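## Task

On the supply shelving's third shelf, counting the bottom shelf as first, find the parts box with a scrub sponge resting on it and move that parts box into the cart's top tray. When finished, the sponge must still be on that third shelf and must not overhang its front edge. Every other item on that shelf must also remain on it. The robot must not fall or be left tilted, or the task fails.

## Robot and tools

ROBOT. A simulated Dexmate Vega. It has a wheeled base with two steerable front wheels and a passive rear caster, a torso of three links (thigh, shank, chest) folding in a Z shape, two 7-joint arms with two-finger grippers, and a head carrying head_camera. Each wrist has its own camera (left_wrist_camera, right_wrist_camera). From above it measures 0.70 m by 0.63 m (0.91 m wide with arms folded), and its front edge is 0.35 m ahead of the base origin. Loose objects may occasionally get nudged by an outside push.

FRAMES. All positions are in metres. The base frame sits on the floor at the robot's turning point, on its centre line, 0.185 m behind the front axle: x forward, y left, z up. Odometry is the base frame as it was at scene start; base_odometry counts wheel rotation only, so slip looks like travel. left_hand and right_hand are reported in the base frame: a point between the fingers, 0.033 m back from the closed tips. The fingers point along the hand's z, close along its y, and the camera side faces -x.

move. One action per call, plus optional "cameras" (list of head_camera, left_wrist_camera, right_wrist_camera, or "all"; omitted means all, [] means none). An action uses "base", "joints" or both (optionally with "speeds" or "min_time_s"), or "target" by itself. Parts start together and may finish at different times.
- base: a single key, each a relative offset from where the base is now. translate_m: metres, forward positive, -2 to 2. strafe_m: metres, left positive, -2 to 2 (heading may drift about 0.02 rad). rotate_rad: radians, counter-clockwise from above positive, -3.2 to 3.2. Front wheels first steer toward a new direction (up to about 1.1 s).
- joints: a dictionary of absolute angles in radians, keyed by joint name. Torso: torso_hip_rad 0 to 1.57, torso_knee_rad 0 to 3.141, torso_waist_rad -1.57 to 1.57 (chest forward lean equals knee minus hip minus waist). Left arm: left_shoulder_pitch_rad ±3.041 (positive lowers the arm), left_shoulder_yaw_rad -0.423 to 1.523, left_upper_arm_roll_rad ±3.041, left_elbow_rad -3.041 to 0.214 (negative bends), left_forearm_roll_rad ±3.041, left_wrist_pitch_rad ±1.366 (positive tips down), left_wrist_yaw_rad -1.348 to 1.087. Right arm is mirrored: right_shoulder_pitch_rad negative lowers, right_shoulder_yaw_rad -1.523 to 0.423, right_wrist_pitch_rad negative tips down, right_wrist_yaw_rad -1.087 to 1.348; roll and elbow ranges match the left. Grippers left_gripper_rad / right_gripper_rad 0 (closed) to 0.785, the angle of each finger; tip gap is roughly 0.3 x angle - 0.002 m. Head: head_pan_rad ±2.792 (positive left), head_tilt_rad ±1.483, head_camera_tilt_rad -1.483 to 1.378 (positive looks down).
- target: absolute pose for one hand in the base frame. side "left"/"right"; x, y, z in metres (-3 to 3); pitch_deg -30 to 95 (90 fingers down, 0 level); heading_deg (0 fingers forward, positive counter-clockwise) and optional roll_deg (default 0, jaw level), both -360 to 360; optional line_only true to demand a straight path. The robot must be still. Roll r and r+180 count as the same. Straight paths go up to 45 cm; otherwise the arm may swing wide on an arc. Long moves can stop as "short (part of ...)"; resend the same target.
- speeds: lower top speed for this action only: translate_m and strafe_m 0.04 to 0.3 m/s, rotate_rad 0.1 to 0.6 rad/s.
- min_time_s: 0.1 to 8 s, a floor on each arm and head motion's duration.
Unknown keys make a call invalid; out-of-range values get it refused, and a refusal cancels the rest of that reply's robot calls.

Useful torso presets (hip, knee, waist): stand 0.469, 1.617, 1.048 (start); stand_high 0.78, 1.57, 0.44; lean_20 0.52, 1.05, 0.18; lean_45 0.52, 1.05, -0.26; low_lean_45 0, 0, -0.79. Arm fold, in key order shoulder pitch to wrist yaw: left 1, 0.5, -0.6, -2.5, 0, -0.9, 0; right -1, -0.5, 0.6, -2.5, 0, 0.9, 0. Fold before going to low_lean_45.

OTHER TOOLS. wait(seconds 0 to 10, cameras) lets the scene run and returns state. zoom_image(camera, region [x0,y0,x1,y1] in pixels, at most 504 square) enlarges part of the latest image. read_manual gives licence text only. finished_scene(scene) ends the current scene permanently; the goal must then hold by itself.

RESULTS. "move" reads done or the worst status. base_status, joint_status, left_hand_status, right_hand_status: done; off_target (resting off target, may still push); contact_stop or time_out (the whole torso or arm group halts and drops its targets); not_followed, with "joint command not followed" or "pose unreachable" and a cause line, when the collision check blocks an arm; refused with a reason; reached (within 10 mm and 2 degrees) or short. turned_by_wheels and turned_by_imu give turning since the last result; an imu turn over 0.03 rad during a straight or sideways drive suggests a bump. base_tilt gives lean in degrees. on_its_own lists unrequested motion. MOTOR HOT, OVER-TEMPERATURE FAULT and torque-fault lines warn of overload; limit_stop_at_motor_heat marks keys held by a heat stop.

AVOID. Tipping the robot (nothing catches it, and it cannot stand back up). Driving into furniture: the base keeps pushing. Arms colliding or pressing on each other, including a gripper closing on the other hand. Arm joint contact torques reaching their limits (shoulders 130, upper arm roll and elbow 69.6, wrist joints 21.7 N m, held weight included); a hand carries about 4 kg at reach. Holding loads or pressing on obstacles for long, which heats motors. Dropping, flinging or releasing moving objects, slamming and hard pushes. After any stop, move the arm off whatever it touched.

Each tool is called after ">>>" by a JSON object that holds its "method" and its "body".

## Session

>>> {"method": "move", "body": {"joints": {"head_pan_rad": 0, "head_camera_tilt_rad": 0.3}, "cameras": ["head_camera"]}}

>>> {"method": "move", "body": {"joints": {"head_pan_rad": 1.5, "head_camera_tilt_rad": 0.3}, "cameras": ["head_camera"]}}

>>> {"method": "move", "body": {"joints": {"head_pan_rad": -1.5, "head_camera_tilt_rad": 0.3}, "cameras": ["head_camera"]}}

Scene clock: 0.87 s.
Joint torques (N m): left_arm=[6.38 -0.07 1.22 -3.54 -0.09 -2.83 0.06] | right_arm=[-4.67 0.03 0.85 -3.69 0.06 3.23 0.18]
move: done
base_odometry: x=+0.000 y=+0.000 heading=+0.000
turned_by_wheels: +0.000
turned_by_imu: +0.000
base_tilt: forward=+0.1 right=+0.3
base_status: not commanded
joint_positions: torso_hip_rad=+0.469 torso_knee_rad=+1.617 torso_waist_rad=+1.048 left_shoulder_pitch_rad=+2.198 left_shoulder_yaw_rad=+0.003 left_upper_arm_roll_rad=+0.005 left_elbow_rad=-1.088 left_forearm_roll_rad=-0.002 left_wrist_pitch_rad=-0.498 left_wrist_yaw_rad=-0.008 left_gripper_rad=+0.005 right_shoulder_pitch_rad=-2.186 right_shoulder_yaw_rad=+0.017 right_upper_arm_roll_rad=+0.012 right_elbow_rad=-1.116 right_forearm_roll_rad=-0.006 right_wrist_pitch_rad=+0.502 right_wrist_yaw_rad=+0.010 right_gripper_rad=+0.005 head_pan_rad=+0.000 head_tilt_rad=+0.000 head_camera_tilt_rad=+0.299
joint_status: all done
chest: x=-0.0111 y=+0.0000 z=+1.4155 quat_wxyz=(+0.999, +0.000, +0.050, +0.000) (m; base frame)
left_hand: x=+0.1936 y=+0.2243 z=+0.6017 quat_wxyz=(+0.416, +0.003, +0.909, -0.006) pitch_deg=+40.8 heading_deg=-0.9 roll_deg=-0.6 back=up (m; base frame)
right_hand: x=+0.2193 y=-0.2262 z=+0.6163 quat_wxyz=(+0.436, +0.005, +0.900, +0.003) pitch_deg=+38.2 heading_deg=+0.0 roll_deg=+0.7 back=up (m; base frame)
pictures: head_camera
camera_calibration:
head_camera: T_world_to_cam=[[0.0118255, -0.999789, 0.0167768, 0.00456876], [-0.384839, -0.0200363, -0.922766, 1.38462], [0.922908, 0.00445583, -0.384995, 0.604491], [0, 0, 0, 1]] pos_world=[-0.0250875, 0.0296169, 1.51033]

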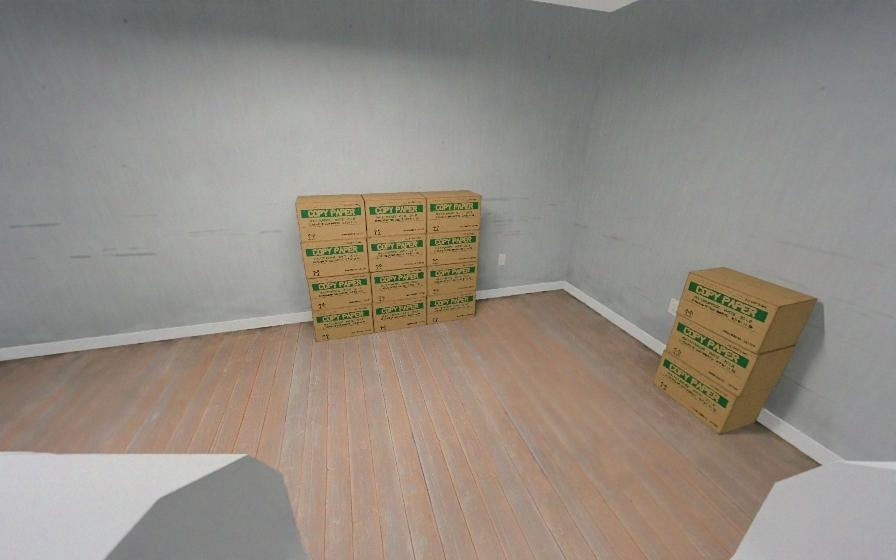

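Scene clock: 2.53 s.
Joint torques (N m): left_arm=[7.62 0.73 0.86 -4.15 -0.04 -2.8 0.08] | right_arm=[-6 -1.83 0.63 -4.14 -0.05 3.08 -0.24]
move: done
base_odometry: x=+0.000 y=+0.000 heading=+0.000
turned_by_wheels: +0.000
turned_by_imu: +0.000
base_tilt: forward=+0.1 right=+0.3
base_status: not commanded
joint_positions: torso_hip_rad=+0.469 torso_knee_rad=+1.617 torso_waist_rad=+1.048 left_shoulder_pitch_rad=+2.198 left_shoulder_yaw_rad=+0.003 left_upper_arm_roll_rad=+0.005 left_elbow_rad=-1.088 left_forearm_roll_rad=-0.002 left_wrist_pitch_rad=-0.498 left_wrist_yaw_rad=-0.008 left_gripper_rad=+0.005 right_shoulder_pitch_rad=-2.186 right_shoulder_yaw_rad=+0.017 right_upper_arm_roll_rad=+0.012 right_elbow_rad=-1.116 right_forearm_roll_rad=-0.006 right_wrist_pitch_rad=+0.502 right_wrist_yaw_rad=+0.010 right_gripper_rad=+0.005 head_pan_rad=+1.499 head_tilt_rad=+0.000 head_camera_tilt_rad=+0.299
joint_status: all done
chest: x=-0.0111 y=+0.0000 z=+1.4155 quat_wxyz=(+0.999, +0.000, +0.050, +0.000) (m; base frame)
left_hand: x=+0.1936 y=+0.2243 z=+0.6017 quat_wxyz=(+0.416, +0.003, +0.909, -0.006) pitch_deg=+40.8 heading_deg=-0.9 roll_deg=-0.6 back=up (m; base frame)
right_hand: x=+0.2193 y=-0.2262 z=+0.6163 quat_wxyz=(+0.436, +0.005, +0.900, +0.003) pitch_deg=+38.2 heading_deg=+0.0 roll_deg=+0.7 back=up (m; base frame)
pictures: head_camera
camera_calibration:
head_camera: T_world_to_cam=[[0.994747, -0.0614039, -0.0819016, 0.227864], [-0.0963463, -0.291354, -0.951751, 1.4502], [0.0345788, 0.954642, -0.29574, 0.402676], [0, 0, 0, 1]] pos_world=[-0.10087, 0.0521024, 1.51798]

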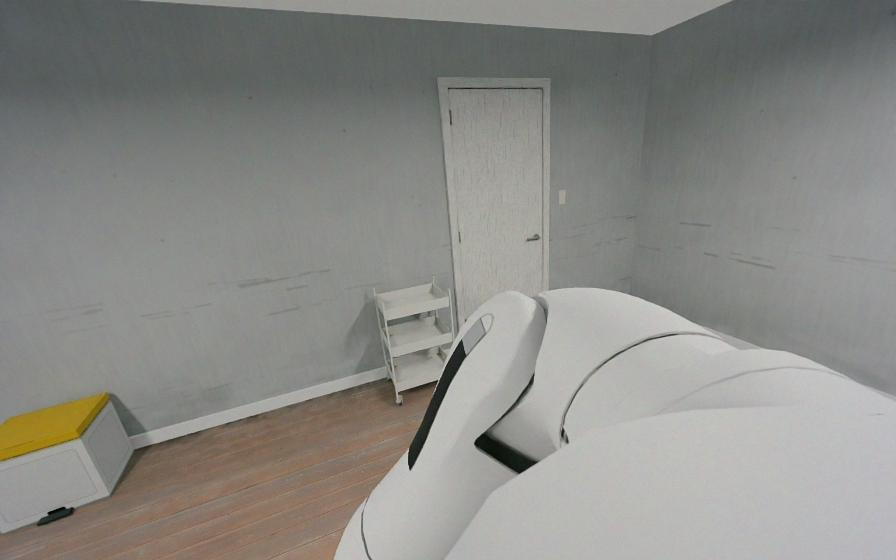

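Scene clock: 5.20 s.
Joint torques (N m): left_arm=[7.03 -0.24 1.28 -3.92 -0.06 -2.56 0.09] | right_arm=[-4.39 -0.62 0.46 -4.68 -0.11 2.47 -0.17]
move: done
base_odometry: x=+0.000 y=+0.000 heading=+0.000
turned_by_wheels: +0.000
turned_by_imu: +0.001
base_tilt: forward=+0.2 right=+0.3
base_status: not commanded
joint_positions: torso_hip_rad=+0.469 torso_knee_rad=+1.617 torso_waist_rad=+1.048 left_shoulder_pitch_rad=+2.198 left_shoulder_yaw_rad=+0.003 left_upper_arm_roll_rad=+0.005 left_elbow_rad=-1.088 left_forearm_roll_rad=-0.002 left_wrist_pitch_rad=-0.498 left_wrist_yaw_rad=-0.008 left_gripper_rad=+0.005 right_shoulder_pitch_rad=-2.186 right_shoulder_yaw_rad=+0.017 right_upper_arm_roll_rad=+0.012 right_elbow_rad=-1.116 right_forearm_roll_rad=-0.006 right_wrist_pitch_rad=+0.502 right_wrist_yaw_rad=+0.010 right_gripper_rad=+0.005 head_pan_rad=-1.499 head_tilt_rad=+0.000 head_camera_tilt_rad=+0.299
joint_status: all done
chest: x=-0.0111 y=+0.0000 z=+1.4155 quat_wxyz=(+0.999, +0.000, +0.050, +0.000) (m; base frame)
left_hand: x=+0.1936 y=+0.2243 z=+0.6017 quat_wxyz=(+0.416, +0.003, +0.909, -0.006) pitch_deg=+40.8 heading_deg=-0.9 roll_deg=-0.6 back=up (m; base frame)
right_hand: x=+0.2193 y=-0.2262 z=+0.6163 quat_wxyz=(+0.436, +0.005, +0.900, +0.003) pitch_deg=+38.2 heading_deg=+0.0 roll_deg=+0.7 back=up (m; base frame)
pictures: head_camera
camera_calibration:
head_camera: T_world_to_cam=[[-0.989745, -0.0813908, 0.117391, -0.222948], [-0.136137, 0.288547, -0.947738, 1.44111], [0.0432644, -0.954, -0.296668, 0.404749], [0, 0, 0, 1]] pos_world=[-0.0419852, -0.0478428, 1.51204]

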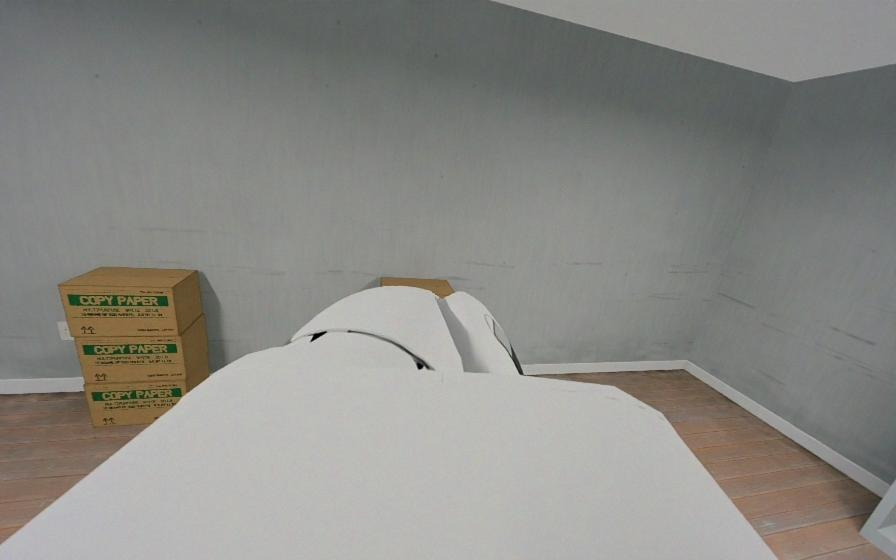

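>>> {"method": "move", "body": {"joints": {"left_shoulder_pitch_rad": 1, "left_shoulder_yaw_rad": 0.5, "left_upper_arm_roll_rad": -0.6, "left_elbow_rad": -2.5, "left_forearm_roll_rad": 0, "left_wrist_pitch_rad": -0.9, "left_wrist_yaw_rad": 0, "right_shoulder_pitch_rad": -1, "right_shoulder_yaw_rad": -0.5, "right_upper_arm_roll_rad": 0.6, "right_elbow_rad": -2.5, "right_forearm_roll_rad": 0, "right_wrist_pitch_rad": 0.9, "right_wrist_yaw_rad": 0, "head_pan_rad": -0.3}, "base": {"rotate_rad": -2.5}, "cameras": ["head_camera"]}}

>>> {"method": "zoom_image", "body": {"camera": "head_camera", "region": [300, 50, 700, 450]}}

Scene clock: 12.40 s.
Joint torques (N m): left_arm=[-10.74 10.29 -1.72 -0.1 -0.47 2.51 0.35] | right_arm=[12.96 -8.93 4.03 -2.34 0.58 -2.76 -0.5]
move: done
base_odometry: x=+0.000 y=+0.000 heading=-2.498
turned_by_wheels: -2.498
turned_by_imu: -2.428
base_tilt: forward=+0.2 right=+0.2
base_status: done
joint_positions: torso_hip_rad=+0.469 torso_knee_rad=+1.617 torso_waist_rad=+1.048 left_shoulder_pitch_rad=+1.005 left_shoulder_yaw_rad=+0.498 left_upper_arm_roll_rad=-0.597 left_elbow_rad=-2.495 left_forearm_roll_rad=+0.000 left_wrist_pitch_rad=-0.898 left_wrist_yaw_rad=+0.000 left_gripper_rad=+0.005 right_shoulder_pitch_rad=-1.004 right_shoulder_yaw_rad=-0.498 right_upper_arm_roll_rad=+0.597 right_elbow_rad=-2.495 right_forearm_roll_rad=+0.000 right_wrist_pitch_rad=+0.899 right_wrist_yaw_rad=+0.000 right_gripper_rad=+0.005 head_pan_rad=-0.301 head_tilt_rad=+0.000 head_camera_tilt_rad=+0.299
joint_status: all done
chest: x=-0.0111 y=+0.0000 z=+1.4155 quat_wxyz=(+0.999, +0.000, +0.050, +0.000) (m; base frame)
left_hand: x=-0.0196 y=+0.1557 z=+1.7190 quat_wxyz=(+0.842, +0.204, -0.393, +0.309) pitch_deg=-37.5 heading_deg=-132.5 roll_deg=-7.3 back=down (m; base frame)
right_hand: x=-0.0203 y=-0.1555 z=+1.7186 quat_wxyz=(+0.842, -0.204, -0.394, -0.309) pitch_deg=-37.4 heading_deg=+132.5 roll_deg=+7.2 back=down (m; base frame)
pictures: head_camera
camera_calibration:
head_camera: T_world_to_cam=[[-0.283286, -0.957913, 0.0463951, -0.0624223], [-0.377826, 0.0670096, -0.923449, 1.38617], [0.881474, -0.279129, -0.380907, 0.595137], [0, 0, 0, 1]] pos_world=[-0.0185503, 0.0134385, 1.50965]

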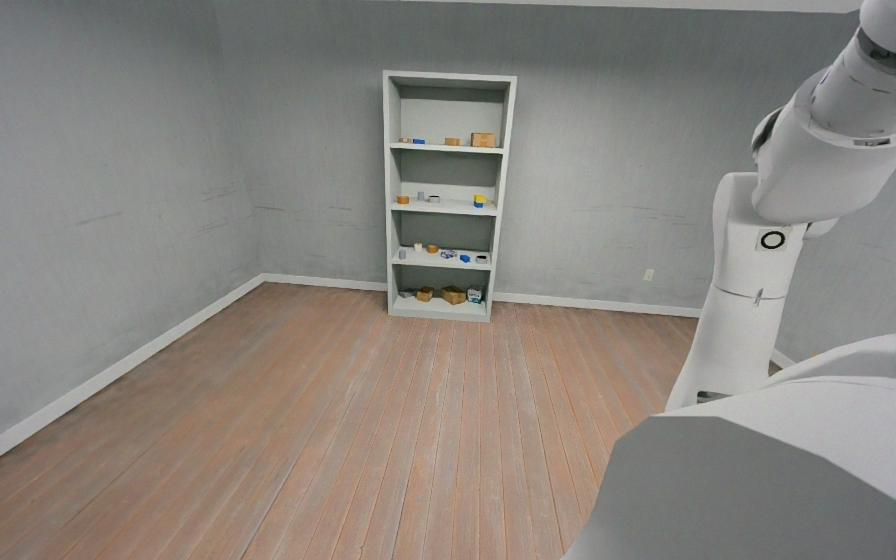

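Scaled by 1.260 from the camera's 896x560 image, which has a finer 960x600 frame.

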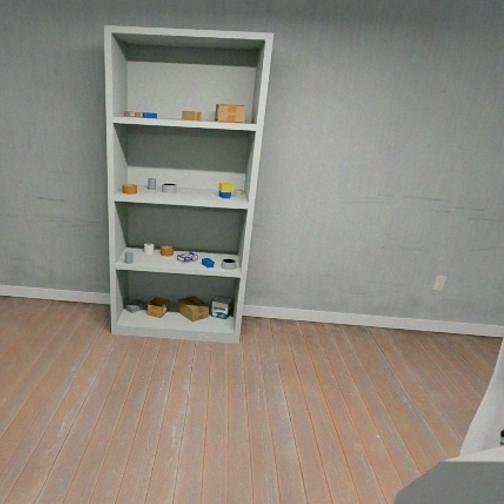

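>>> {"method": "move", "body": {"base": {"rotate_rad": -0.325}, "joints": {"head_pan_rad": 0}, "cameras": []}}

>>> {"method": "move", "body": {"base": {"translate_m": 1.4}, "cameras": []}}

>>> {"method": "move", "body": {"target": {"side":"right","x":0.42,"y":-0.25,"z":1.2,"pitch_deg":20,"heading_deg":0}, "cameras": ["head_camera","right_wrist_camera"]}}

>>> {"method": "zoom_image", "body": {"camera": "head_camera", "region": [300, 150, 650, 500]}}

Scene clock: 15.07 s.
Joint torques (N m): left_arm=[-12.32 11.74 -1.86 0.39 -0.51 2.47 0.35] | right_arm=[12.87 -6.56 4.03 -1.37 0.17 -1.98 -0.31]
move: done
base_odometry: x=+0.000 y=+0.000 heading=-2.822
turned_by_wheels: -0.324
turned_by_imu: -0.315
base_tilt: forward=+0.2 right=+0.3
base_status: done
joint_positions: torso_hip_rad=+0.469 torso_knee_rad=+1.617 torso_waist_rad=+1.048 left_shoulder_pitch_rad=+1.000 left_shoulder_yaw_rad=+0.500 left_upper_arm_roll_rad=-0.600 left_elbow_rad=-2.500 left_forearm_roll_rad=+0.000 left_wrist_pitch_rad=-0.900 left_wrist_yaw_rad=+0.000 left_gripper_rad=+0.005 right_shoulder_pitch_rad=-1.000 right_shoulder_yaw_rad=-0.500 right_upper_arm_roll_rad=+0.600 right_elbow_rad=-2.500 right_forearm_roll_rad=+0.000 right_wrist_pitch_rad=+0.900 right_wrist_yaw_rad=+0.000 right_gripper_rad=+0.005 head_pan_rad=-0.001 head_tilt_rad=+0.000 head_camera_tilt_rad=+0.299
joint_status: all done
chest: x=-0.0111 y=+0.0000 z=+1.4155 quat_wxyz=(+0.999, +0.000, +0.050, +0.000) (m; base frame)
left_hand: x=-0.0238 y=+0.1532 z=+1.7166 quat_wxyz=(+0.839, +0.205, -0.398, +0.310) pitch_deg=-36.8 heading_deg=-132.5 roll_deg=-6.9 back=down (m; base frame)
right_hand: x=-0.0238 y=-0.1534 z=+1.7167 quat_wxyz=(+0.839, -0.205, -0.398, -0.310) pitch_deg=-36.8 heading_deg=+132.5 roll_deg=+7.0 back=down (m; base frame)
pictures: none
No camera images: "cameras" was empty.

Scene clock: 22.10 s.
Joint torques (N m): left_arm=[-11.99 9.17 -1.11 1.32 -0.45 2.36 0.26] | right_arm=[12.6 -6 3.58 -0.94 0.14 -3.26 -0.4]
move: done
base_odometry: x=-1.331 y=-0.436 heading=-2.823
turned_by_wheels: -0.001
turned_by_imu: -0.007
base_tilt: forward=+0.2 right=+0.3
base_status: done
joint_positions: torso_hip_rad=+0.469 torso_knee_rad=+1.617 torso_waist_rad=+1.048 left_shoulder_pitch_rad=+1.000 left_shoulder_yaw_rad=+0.500 left_upper_arm_roll_rad=-0.600 left_elbow_rad=-2.500 left_forearm_roll_rad=+0.000 left_wrist_pitch_rad=-0.900 left_wrist_yaw_rad=+0.000 left_gripper_rad=+0.005 right_shoulder_pitch_rad=-1.000 right_shoulder_yaw_rad=-0.500 right_upper_arm_roll_rad=+0.600 right_elbow_rad=-2.500 right_forearm_roll_rad=+0.000 right_wrist_pitch_rad=+0.900 right_wrist_yaw_rad=+0.000 right_gripper_rad=+0.005 head_pan_rad=-0.001 head_tilt_rad=+0.000 head_camera_tilt_rad=+0.299
joint_status: not commanded
chest: x=-0.0111 y=+0.0000 z=+1.4155 quat_wxyz=(+0.999, +0.000, +0.050, +0.000) (m; base frame)
left_hand: x=-0.0238 y=+0.1532 z=+1.7166 quat_wxyz=(+0.839, +0.205, -0.398, +0.310) pitch_deg=-36.8 heading_deg=-132.5 roll_deg=-6.9 back=down (m; base frame)
right_hand: x=-0.0239 y=-0.1533 z=+1.7166 quat_wxyz=(+0.839, -0.205, -0.398, -0.310) pitch_deg=-36.8 heading_deg=+132.5 roll_deg=+7.0 back=down (m; base frame)
pictures: none
No camera images: "cameras" was empty.

Scene clock: 22.40 s.
Joint torques (N m): left_arm=[-11.27 10.09 -1.28 1.51 -0.38 2.8 0.39] | right_arm=[12.32 -5.58 3.59 -0.15 0.3 -3.12 -0.35]
move: refused
base_odometry: x=-1.331 y=-0.436 heading=-2.823
turned_by_wheels: +0.000
turned_by_imu: +0.000
base_tilt: forward=+0.1 right=+0.4
base_status: not commanded
joint_positions: torso_hip_rad=+0.469 torso_knee_rad=+1.617 torso_waist_rad=+1.048 left_shoulder_pitch_rad=+1.000 left_shoulder_yaw_rad=+0.500 left_upper_arm_roll_rad=-0.600 left_elbow_rad=-2.500 left_forearm_roll_rad=+0.000 left_wrist_pitch_rad=-0.900 left_wrist_yaw_rad=+0.000 left_gripper_rad=+0.005 right_shoulder_pitch_rad=-1.000 right_shoulder_yaw_rad=-0.500 right_upper_arm_roll_rad=+0.600 right_elbow_rad=-2.500 right_forearm_roll_rad=+0.000 right_wrist_pitch_rad=+0.900 right_wrist_yaw_rad=+0.000 right_gripper_rad=+0.005 head_pan_rad=-0.001 head_tilt_rad=+0.000 head_camera_tilt_rad=+0.299
joint_status: not commanded
chest: x=-0.0111 y=+0.0000 z=+1.4155 quat_wxyz=(+0.999, +0.000, +0.050, +0.000) (m; base frame)
left_hand: x=-0.0238 y=+0.1532 z=+1.7166 quat_wxyz=(+0.839, +0.205, -0.398, +0.310) pitch_deg=-36.8 heading_deg=-132.5 roll_deg=-6.9 back=down (m; base frame)
right_hand: x=-0.0239 y=-0.1533 z=+1.7166 quat_wxyz=(+0.839, -0.205, -0.398, -0.310) pitch_deg=-36.8 heading_deg=+132.5 roll_deg=+7.0 back=down (m; base frame)
right_hand_status: refused: the best posture that gets there brings the right upper arm within 1.8 cm of the right forearm (limit 2.6). Nothing moved.
pictures: head_camera, right_wrist_camera
camera_calibration:
head_camera: T_world_to_cam=[[0.0111054, -0.999796, 0.0168682, 0.00440986], [-0.384936, -0.0198437, -0.92273, 1.3846], [0.922876, 0.00375407, -0.385078, 0.604542], [0, 0, 0, 1]] pos_world=[-0.0249855, 0.029615, 1.51033]
right_wrist_camera: T_world_to_cam=[[-0.662611, -0.746984, 0.0544163, -0.231673], [0.562377, -0.448238, 0.694849, -1.19656], [-0.494649, 0.491017, 0.717094, -1.01247], [0, 0, 0, 1]] pos_world=[0.0185939, -0.212262, 1.57007]

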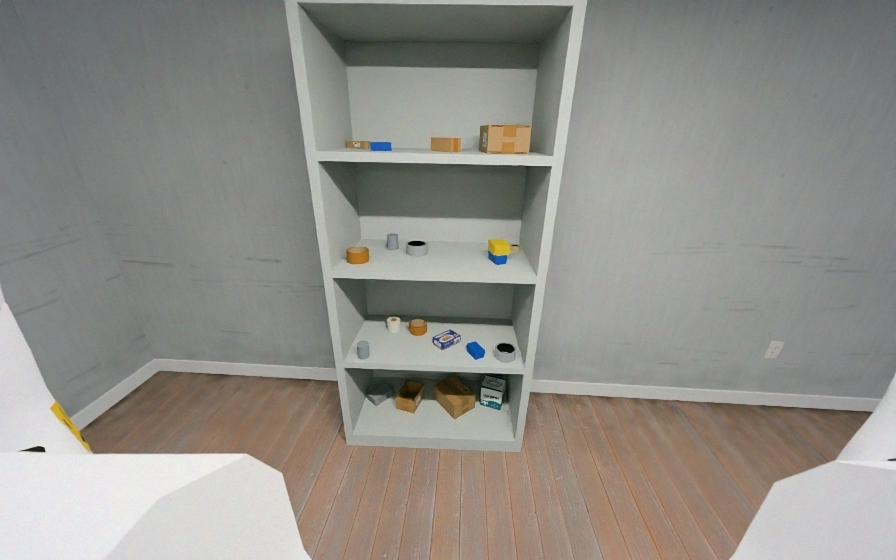

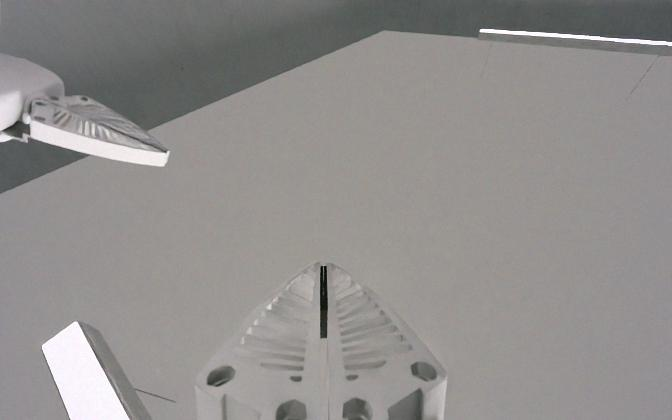

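Scaled by 1.440 from the camera's 896x560 image, which has a finer 960x600 frame.

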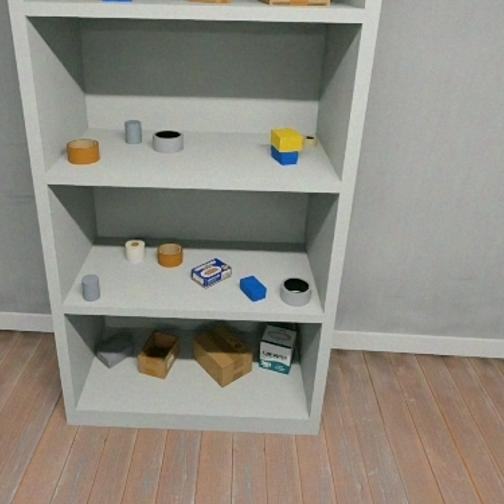

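>>> {"method": "move", "body": {"target": {"side":"right","x":0.5,"y":-0.25,"z":1.15,"pitch_deg":15,"heading_deg":10}, "cameras": ["head_camera","right_wrist_camera"]}}

>>> {"method": "zoom_image", "body": {"camera": "head_camera", "region": [430, 200, 590, 320]}}

Scene clock: 29.40 s.
Joint torques (N m): left_arm=[-10.82 10.13 -1.34 1.81 -0.41 3.12 0.21] | right_arm=[-3.39 -5.85 4.65 -9.78 -0.47 3.06 -0.3]
move: done
base_odometry: x=-1.331 y=-0.436 heading=-2.823
turned_by_wheels: +0.000
turned_by_imu: +0.002
base_tilt: forward=+0.2 right=+0.3
base_status: not commanded
joint_positions: torso_hip_rad=+0.469 torso_knee_rad=+1.617 torso_waist_rad=+1.048 left_shoulder_pitch_rad=+1.000 left_shoulder_yaw_rad=+0.500 left_upper_arm_roll_rad=-0.600 left_elbow_rad=-2.500 left_forearm_roll_rad=+0.000 left_wrist_pitch_rad=-0.900 left_wrist_yaw_rad=+0.000 left_gripper_rad=+0.005 right_shoulder_pitch_rad=-2.381 right_shoulder_yaw_rad=-0.920 right_upper_arm_roll_rad=+0.479 right_elbow_rad=-2.614 right_forearm_roll_rad=+1.028 right_wrist_pitch_rad=-0.312 right_wrist_yaw_rad=-0.428 right_gripper_rad=+0.005 head_pan_rad=-0.001 head_tilt_rad=+0.000 head_camera_tilt_rad=+0.299
joint_status: not commanded
chest: x=-0.0111 y=+0.0000 z=+1.4155 quat_wxyz=(+0.999, +0.000, +0.050, +0.000) (m; base frame)
left_hand: x=-0.0238 y=+0.1532 z=+1.7166 quat_wxyz=(+0.839, +0.205, -0.398, +0.310) pitch_deg=-36.8 heading_deg=-132.5 roll_deg=-6.9 back=down (m; base frame)
right_hand: x=+0.5022 y=-0.2509 z=+1.1550 quat_wxyz=(+0.611, -0.069, +0.787, +0.052) pitch_deg=+14.4 heading_deg=+9.9 roll_deg=-0.1 back=up (m; base frame)
right_hand_status: reached (checked arc [a long move; over the whole arc the hand travels 1.07 m to end 0.78 m from its start, up to 0.30 m off the straight line; right_shoulder_pitch_rad turns most, 1.39 rad; on the way or at its end the hand turns up to 158 deg from its attitude at the start], planned for 4.7 s): 6 mm and 0.7 deg off.
pictures: head_camera, right_wrist_camera
camera_calibration:
head_camera: T_world_to_cam=[[0.0111054, -0.999796, 0.0168682, 0.00440986], [-0.384936, -0.0198437, -0.92273, 1.3846], [0.922876, 0.00375407, -0.385078, 0.604542], [0, 0, 0, 1]] pos_world=[-0.0249855, 0.029615, 1.51033]
right_wrist_camera: T_world_to_cam=[[0.128608, -0.99125, 0.0297092, -0.355573], [-0.385539, -0.0775777, -0.919425, 1.28752], [0.913685, 0.106792, -0.392142, 0.175875], [0, 0, 0, 1]] pos_world=[0.381423, -0.271361, 1.26331]

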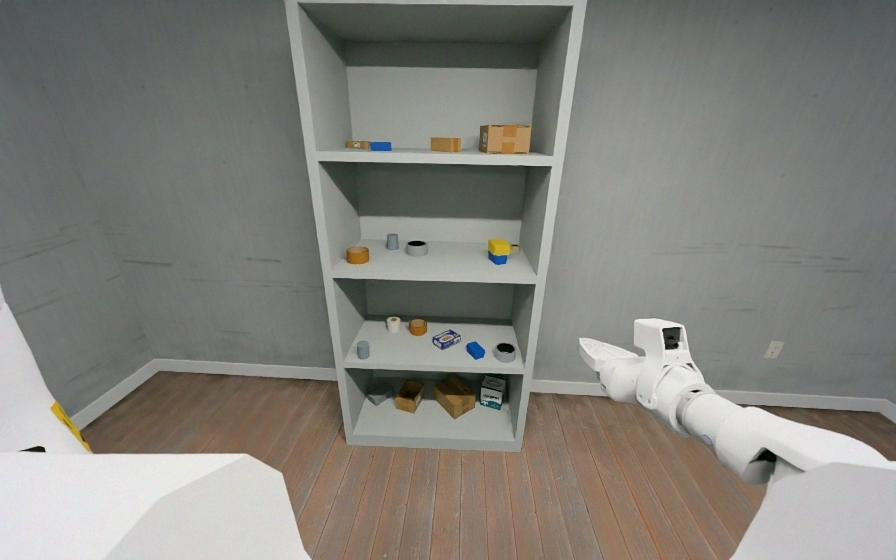

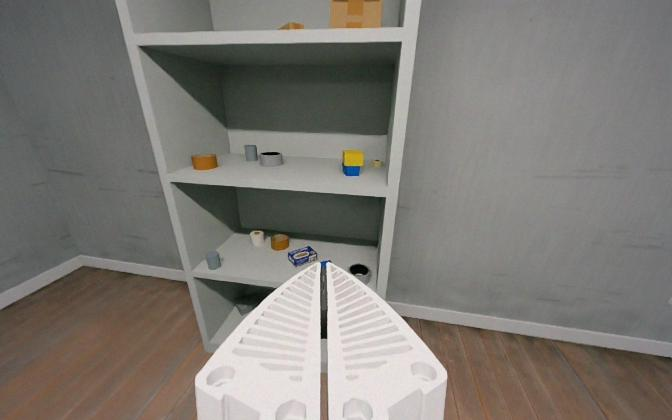

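Scaled by 3.150 from the camera's 896x560 image, which has a finer 960x600 frame.

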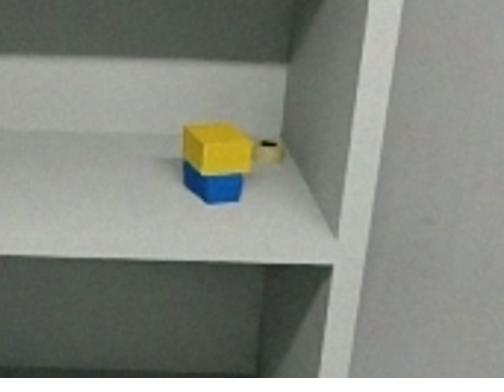

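>>> {"method": "move", "body": {"base": {"translate_m": 0.72}, "joints": {"right_gripper_rad": 0.62}, "cameras": ["head_camera","right_wrist_camera"]}}

>>> {"method": "zoom_image", "body": {"camera": "head_camera", "region": [400, 220, 640, 400]}}

>>> {"method": "zoom_image", "body": {"camera": "right_wrist_camera", "region": [200, 130, 500, 330]}}

Scene clock: 34.30 s.
Joint torques (N m): left_arm=[-11.97 10.73 -1.13 1.85 -0.41 2.38 0.2] | right_arm=[-2.55 -5.56 3.93 -9 -0.7 3.38 -0.29]
move: done
base_odometry: x=-2.015 y=-0.660 heading=-2.824
turned_by_wheels: -0.001
turned_by_imu: -0.003
base_tilt: forward=+0.1 right=+0.3
base_status: done
joint_positions: torso_hip_rad=+0.469 torso_knee_rad=+1.617 torso_waist_rad=+1.048 left_shoulder_pitch_rad=+1.000 left_shoulder_yaw_rad=+0.500 left_upper_arm_roll_rad=-0.600 left_elbow_rad=-2.500 left_forearm_roll_rad=+0.000 left_wrist_pitch_rad=-0.900 left_wrist_yaw_rad=+0.000 left_gripper_rad=+0.005 right_shoulder_pitch_rad=-2.386 right_shoulder_yaw_rad=-0.921 right_upper_arm_roll_rad=+0.478 right_elbow_rad=-2.614 right_forearm_roll_rad=+1.032 right_wrist_pitch_rad=-0.316 right_wrist_yaw_rad=-0.429 right_gripper_rad=+0.620 head_pan_rad=-0.001 head_tilt_rad=+0.000 head_camera_tilt_rad=+0.299
joint_status: all done
chest: x=-0.0110 y=+0.0000 z=+1.4155 quat_wxyz=(+0.999, +0.000, +0.050, +0.000) (m; base frame)
left_hand: x=-0.0238 y=+0.1532 z=+1.7166 quat_wxyz=(+0.839, +0.205, -0.398, +0.310) pitch_deg=-36.8 heading_deg=-132.5 roll_deg=-6.9 back=down (m; base frame)
right_hand: x=+0.5001 y=-0.2503 z=+1.1498 quat_wxyz=(+0.606, -0.069, +0.790, +0.053) pitch_deg=+15.0 heading_deg=+10.0 roll_deg=+0.0 back=up (m; base frame)
pictures: head_camera, right_wrist_camera
camera_calibration:
head_camera: T_world_to_cam=[[0.0111071, -0.999796, 0.0168665, 0.00441253], [-0.385021, -0.0198431, -0.922694, 1.38454], [0.922841, 0.00375452, -0.385163, 0.60467], [0, 0, 0, 1]] pos_world=[-0.0249858, 0.029615, 1.51033]
right_wrist_camera: T_world_to_cam=[[0.129952, -0.99111, 0.0285176, -0.353741], [-0.396303, -0.0782836, -0.914776, 1.28192], [0.908876, 0.107575, -0.402953, 0.190749], [0, 0, 0, 1]] pos_world=[0.380632, -0.270762, 1.25962]

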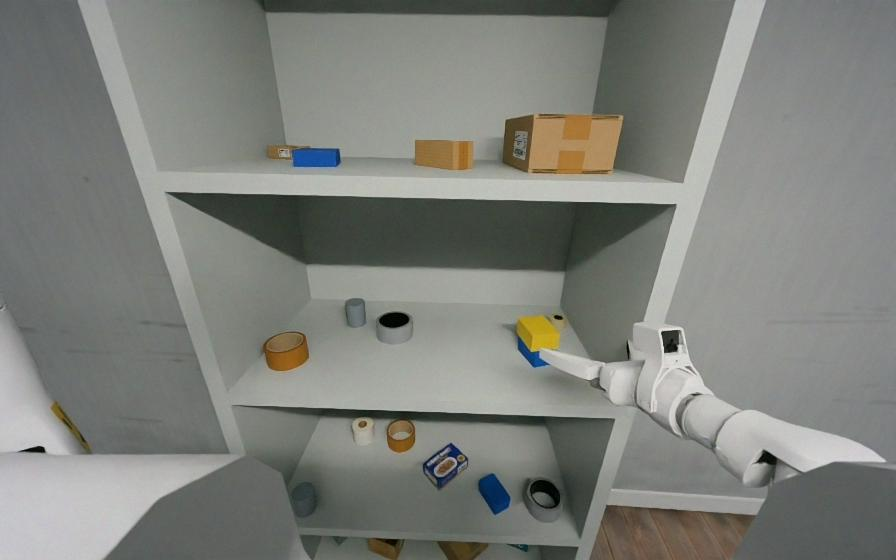

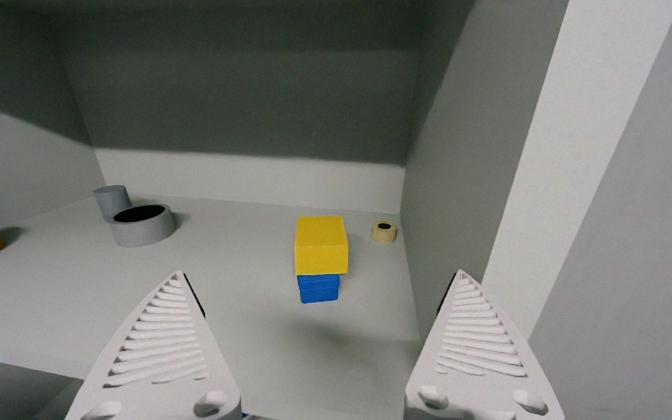

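Scaled by 2.100 from the camera's 896x560 image, which has a finer 960x600 frame.

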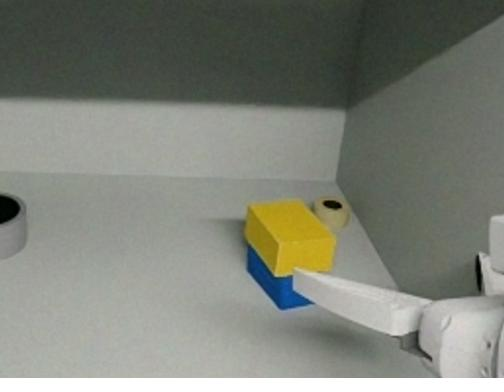

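Scaled by 1.680 from the camera's 672x420 image, which has a finer 960x600 frame.

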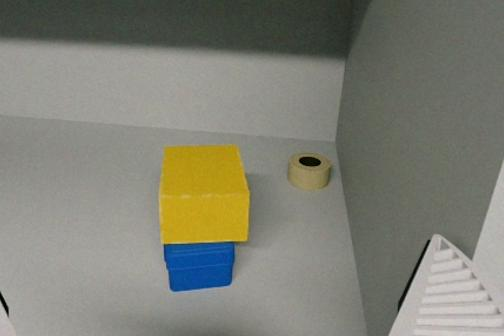

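>>> {"method": "move", "body": {"target": {"side":"right","x":0.58,"y":-0.248,"z":1.05,"pitch_deg":12,"heading_deg":16}, "cameras": ["head_camera","right_wrist_camera"]}}

>>> {"method": "zoom_image", "body": {"camera": "right_wrist_camera", "region": [180, 130, 480, 330]}}

Scene clock: 38.87 s.
Joint torques (N m): left_arm=[-10.67 10.13 -1.17 1.9 -0.38 3.06 0.3] | right_arm=[11.98 -3.85 4.31 -5.51 -0.36 2.91 0.03]
move: done
base_odometry: x=-2.015 y=-0.660 heading=-2.824
turned_by_wheels: +0.000
turned_by_imu: +0.001
base_tilt: forward=+0.1 right=+0.3
base_status: not commanded
joint_positions: torso_hip_rad=+0.469 torso_knee_rad=+1.617 torso_waist_rad=+1.048 left_shoulder_pitch_rad=+1.000 left_shoulder_yaw_rad=+0.500 left_upper_arm_roll_rad=-0.600 left_elbow_rad=-2.500 left_forearm_roll_rad=+0.000 left_wrist_pitch_rad=-0.900 left_wrist_yaw_rad=+0.000 left_gripper_rad=+0.005 right_shoulder_pitch_rad=-1.967 right_shoulder_yaw_rad=-0.966 right_upper_arm_roll_rad=-0.027 right_elbow_rad=-2.101 right_forearm_roll_rad=+0.842 right_wrist_pitch_rad=-0.032 right_wrist_yaw_rad=-0.171 right_gripper_rad=+0.620 head_pan_rad=-0.001 head_tilt_rad=+0.000 head_camera_tilt_rad=+0.299
joint_status: not commanded
chest: x=-0.0110 y=+0.0000 z=+1.4155 quat_wxyz=(+0.999, +0.000, +0.050, +0.000) (m; base frame)
left_hand: x=-0.0238 y=+0.1532 z=+1.7166 quat_wxyz=(+0.839, +0.205, -0.398, +0.310) pitch_deg=-36.8 heading_deg=-132.5 roll_deg=-6.9 back=down (m; base frame)
right_hand: x=+0.5792 y=-0.2483 z=+1.0507 quat_wxyz=(+0.623, -0.107, +0.770, +0.087) pitch_deg=+12.1 heading_deg=+15.9 roll_deg=+0.0 back=up (m; base frame)
right_hand_status: reached (straight line, planned for 2.0 s): 1 mm and 0.1 deg off.
pictures: head_camera, right_wrist_camera
camera_calibration:
head_camera: T_world_to_cam=[[0.0111071, -0.999796, 0.0168665, 0.00441253], [-0.385021, -0.0198431, -0.922694, 1.38454], [0.922841, 0.00375452, -0.385163, 0.60467], [0, 0, 0, 1]] pos_world=[-0.0249858, 0.029615, 1.51033]
right_wrist_camera: T_world_to_cam=[[0.230205, -0.97281, 0.0254109, -0.409487], [-0.340311, -0.10494, -0.934439, 1.20432], [0.911699, 0.206465, -0.355215, 0.0514696], [0, 0, 0, 1]] pos_world=[0.457184, -0.282599, 1.15405]

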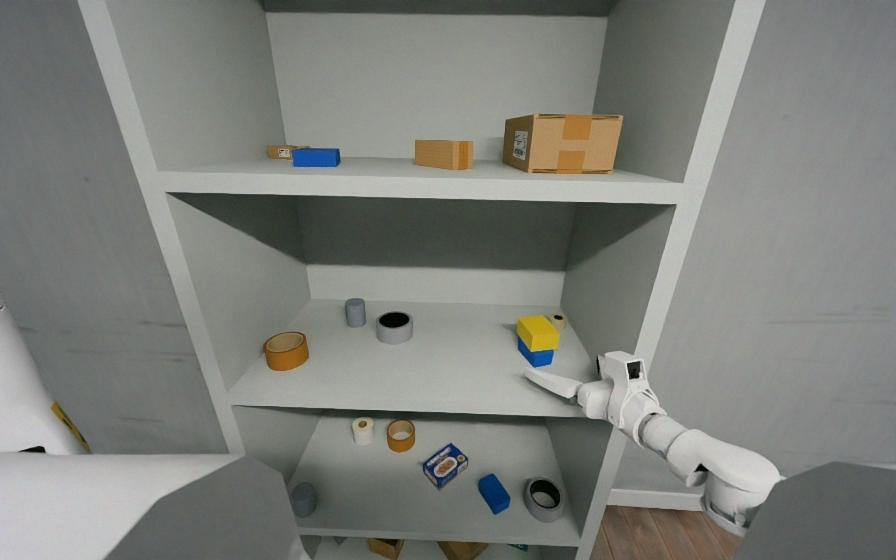

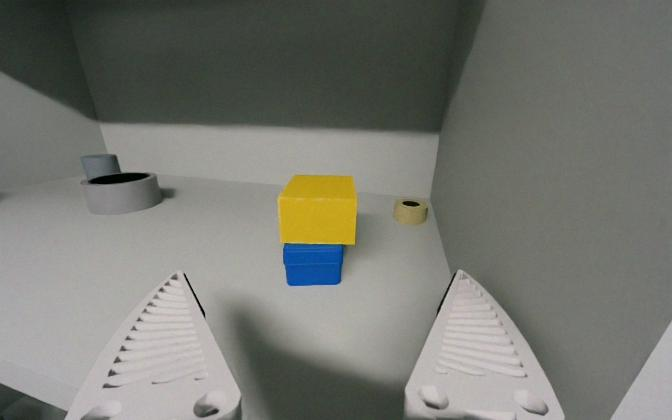

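Scaled by 1.680 from the camera's 672x420 image, which has a finer 960x600 frame.

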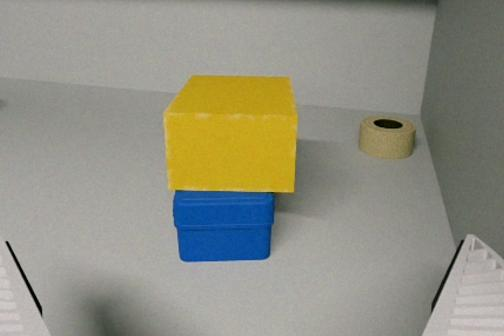

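>>> {"method": "move", "body": {"target": {"side":"right","x":0.731,"y":-0.198,"z":1.048,"pitch_deg":12,"heading_deg":16}, "cameras": ["head_camera","right_wrist_camera"]}}

>>> {"method": "zoom_image", "body": {"camera": "head_camera", "region": [400, 220, 640, 400]}}

Scene clock: 43.33 s.
Joint torques (N m): left_arm=[-11.74 10.07 -1.11 1.38 -0.57 3.43 0.36] | right_arm=[20.91 -2.17 3.81 -5.48 -0.25 2.75 0.34]
move: done
base_odometry: x=-2.015 y=-0.660 heading=-2.824
turned_by_wheels: +0.000
turned_by_imu: +0.001
base_tilt: forward=+0.2 right=+0.3
base_status: not commanded
joint_positions: torso_hip_rad=+0.469 torso_knee_rad=+1.617 torso_waist_rad=+1.048 left_shoulder_pitch_rad=+1.000 left_shoulder_yaw_rad=+0.500 left_upper_arm_roll_rad=-0.600 left_elbow_rad=-2.500 left_forearm_roll_rad=+0.000 left_wrist_pitch_rad=-0.900 left_wrist_yaw_rad=+0.000 left_gripper_rad=+0.005 right_shoulder_pitch_rad=-1.315 right_shoulder_yaw_rad=-0.729 right_upper_arm_roll_rad=-0.404 right_elbow_rad=-1.717 right_forearm_roll_rad=+0.754 right_wrist_pitch_rad=-0.201 right_wrist_yaw_rad=-0.121 right_gripper_rad=+0.620 head_pan_rad=-0.001 head_tilt_rad=+0.000 head_camera_tilt_rad=+0.299
joint_status: not commanded
chest: x=-0.0110 y=+0.0000 z=+1.4155 quat_wxyz=(+0.999, +0.000, +0.050, +0.000) (m; base frame)
left_hand: x=-0.0238 y=+0.1532 z=+1.7166 quat_wxyz=(+0.839, +0.205, -0.398, +0.310) pitch_deg=-36.8 heading_deg=-132.5 roll_deg=-6.9 back=down (m; base frame)
right_hand: x=+0.7294 y=-0.1990 z=+1.0474 quat_wxyz=(+0.623, -0.108, +0.770, +0.087) pitch_deg=+12.0 heading_deg=+16.0 roll_deg=+0.0 back=up (m; base frame)
right_hand_status: reached (straight line, planned for 2.4 s): 2 mm and 0.1 deg off.
pictures: head_camera, right_wrist_camera
camera_calibration:
head_camera: T_world_to_cam=[[0.0111071, -0.999796, 0.0168665, 0.00441253], [-0.385021, -0.0198431, -0.922694, 1.38454], [0.922841, 0.00375452, -0.385163, 0.60467], [0, 0, 0, 1]] pos_world=[-0.0249858, 0.029615, 1.51033]
right_wrist_camera: T_world_to_cam=[[0.231036, -0.972605, 0.0257344, -0.396948], [-0.339794, -0.105444, -0.93457, 1.25723], [0.911681, 0.207175, -0.354846, -0.0970469], [0, 0, 0, 1]] pos_world=[0.607384, -0.2334, 1.15075]

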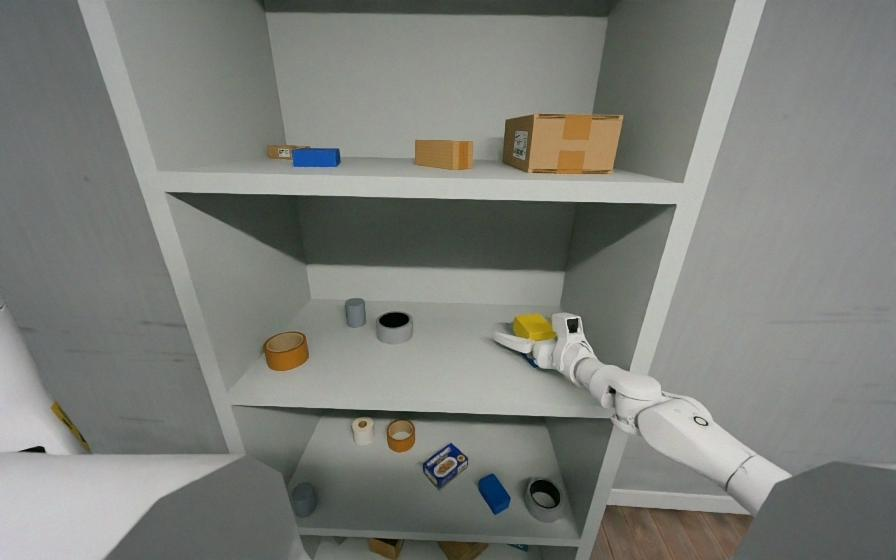

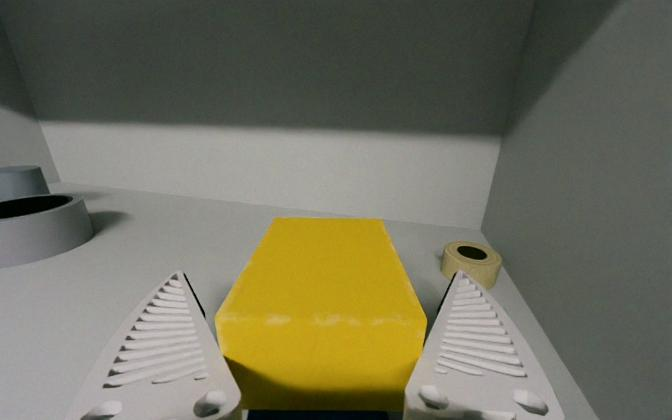

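Scaled by 2.100 from the camera's 896x560 image, which has a finer 960x600 frame.

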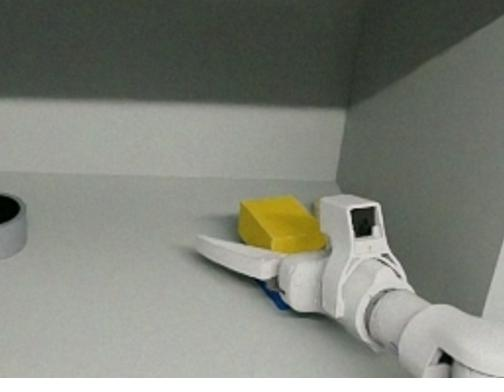

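>>> {"method": "move", "body": {"joints": {"right_gripper_rad": 0.27}, "cameras": ["right_wrist_camera"]}}

>>> {"method": "move", "body": {"target": {"side":"right","x":0.731,"y":-0.198,"z":1.095,"pitch_deg":12,"heading_deg":16}, "cameras": ["head_camera","right_wrist_camera"]}}

>>> {"method": "zoom_image", "body": {"camera": "head_camera", "region": [400, 220, 640, 400]}}

Scene clock: 44.70 s.
Joint torques (N m): left_arm=[-10.43 9.9 -1.01 2.21 -0.43 3.07 0.28] | right_arm=[19.62 -3.24 5.29 -5.44 -0.22 3.68 0.38]
move: off_target
base_odometry: x=-2.015 y=-0.660 heading=-2.824
turned_by_wheels: +0.000
turned_by_imu: +0.000
base_tilt: forward=+0.1 right=+0.3
base_status: not commanded
joint_positions: torso_hip_rad=+0.469 torso_knee_rad=+1.617 torso_waist_rad=+1.048 left_shoulder_pitch_rad=+1.000 left_shoulder_yaw_rad=+0.500 left_upper_arm_roll_rad=-0.600 left_elbow_rad=-2.500 left_forearm_roll_rad=+0.000 left_wrist_pitch_rad=-0.900 left_wrist_yaw_rad=+0.000 left_gripper_rad=+0.005 right_shoulder_pitch_rad=-1.310 right_shoulder_yaw_rad=-0.727 right_upper_arm_roll_rad=-0.406 right_elbow_rad=-1.713 right_forearm_roll_rad=+0.753 right_wrist_pitch_rad=-0.202 right_wrist_yaw_rad=-0.120 right_gripper_rad=+0.380 head_pan_rad=-0.001 head_tilt_rad=+0.000 head_camera_tilt_rad=+0.299
joint_status: right_gripper_rad off_target (ended at +0.380, target +0.270)
chest: x=-0.0110 y=+0.0000 z=+1.4155 quat_wxyz=(+0.999, +0.000, +0.050, +0.000) (m; base frame)
left_hand: x=-0.0238 y=+0.1532 z=+1.7166 quat_wxyz=(+0.839, +0.205, -0.398, +0.310) pitch_deg=-36.8 heading_deg=-132.5 roll_deg=-6.9 back=down (m; base frame)
right_hand: x=+0.7307 y=-0.1982 z=+1.0476 quat_wxyz=(+0.623, -0.108, +0.770, +0.087) pitch_deg=+12.0 heading_deg=+16.0 roll_deg=+0.0 back=up (m; base frame)
pictures: right_wrist_camera
camera_calibration:
right_wrist_camera: T_world_to_cam=[[0.231535, -0.972479, 0.0260105, -0.397091], [-0.339655, -0.105864, -0.934573, 1.2578], [0.911606, 0.207552, -0.354818, -0.0983172], [0, 0, 0, 1]] pos_world=[0.608784, -0.232601, 1.15095]

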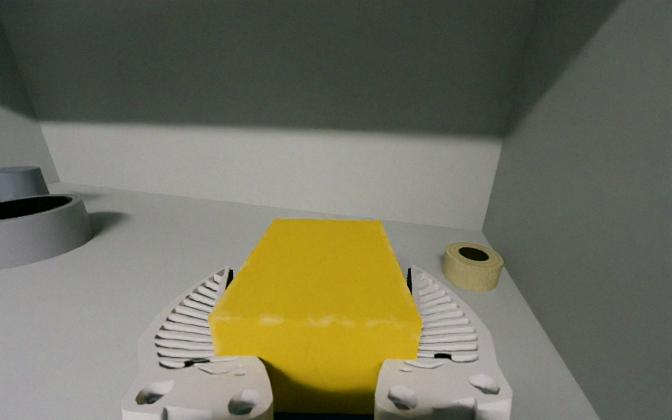

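Scene clock: 46.70 s.
Joint torques (N m): left_arm=[-10.25 9.69 -1.02 0.97 -0.41 3.16 0.33] | right_arm=[20.18 -6.74 11.01 -10.71 -0.05 2.79 -0.23]
move: done
base_odometry: x=-2.015 y=-0.660 heading=-2.824
turned_by_wheels: +0.000
turned_by_imu: +0.001
base_tilt: forward=+0.2 right=+0.3
base_status: not commanded
joint_positions: torso_hip_rad=+0.469 torso_knee_rad=+1.617 torso_waist_rad=+1.048 left_shoulder_pitch_rad=+1.000 left_shoulder_yaw_rad=+0.500 left_upper_arm_roll_rad=-0.600 left_elbow_rad=-2.500 left_forearm_roll_rad=+0.000 left_wrist_pitch_rad=-0.900 left_wrist_yaw_rad=+0.000 left_gripper_rad=+0.005 right_shoulder_pitch_rad=-1.297 right_shoulder_yaw_rad=-0.772 right_upper_arm_roll_rad=-0.353 right_elbow_rad=-1.834 right_forearm_roll_rad=+0.822 right_wrist_pitch_rad=-0.319 right_wrist_yaw_rad=-0.165 right_gripper_rad=+0.379 head_pan_rad=-0.001 head_tilt_rad=+0.000 head_camera_tilt_rad=+0.299
joint_status: not commanded
chest: x=-0.0110 y=+0.0000 z=+1.4155 quat_wxyz=(+0.999, +0.000, +0.050, +0.000) (m; base frame)
left_hand: x=-0.0238 y=+0.1532 z=+1.7166 quat_wxyz=(+0.839, +0.205, -0.398, +0.310) pitch_deg=-36.8 heading_deg=-132.5 roll_deg=-6.9 back=down (m; base frame)
right_hand: x=+0.7309 y=-0.1980 z=+1.0920 quat_wxyz=(+0.623, -0.108, +0.770, +0.088) pitch_deg=+12.1 heading_deg=+16.0 roll_deg=+0.0 back=up (m; base frame)
right_hand_status: reached (straight line, planned for 0.7 s): 3 mm and 0.1 deg off.
pictures: head_camera, right_wrist_camera
camera_calibration:
head_camera: T_world_to_cam=[[0.0111071, -0.999796, 0.0168665, 0.00441253], [-0.385021, -0.0198431, -0.922694, 1.38454], [0.922841, 0.00375452, -0.385163, 0.60467], [0, 0, 0, 1]] pos_world=[-0.0249858, 0.029615, 1.51033]
right_wrist_camera: T_world_to_cam=[[0.231685, -0.972456, 0.0255352, -0.397716], [-0.340445, -0.105644, -0.934311, 1.29969], [0.911274, 0.207773, -0.355543, -0.0816104], [0, 0, 0, 1]] pos_world=[0.608985, -0.232501, 1.19545]

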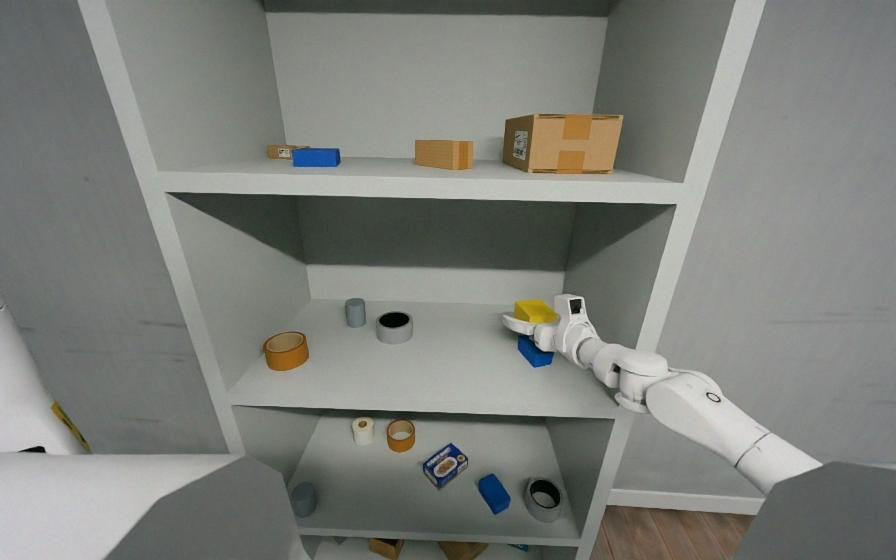

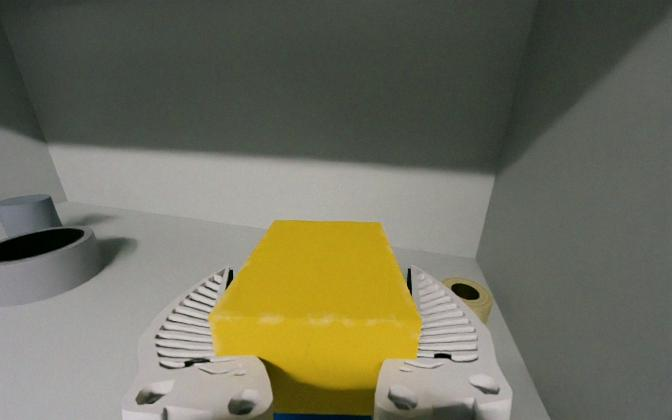

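Scaled by 2.100 from the camera's 896x560 image, which has a finer 960x600 frame.

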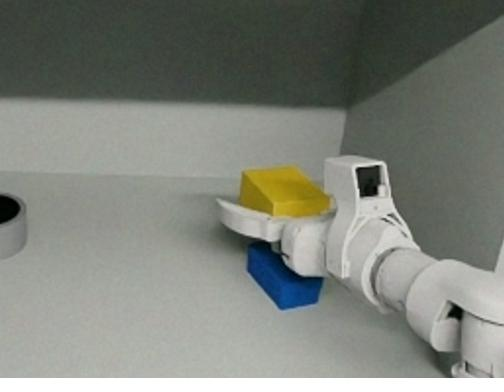

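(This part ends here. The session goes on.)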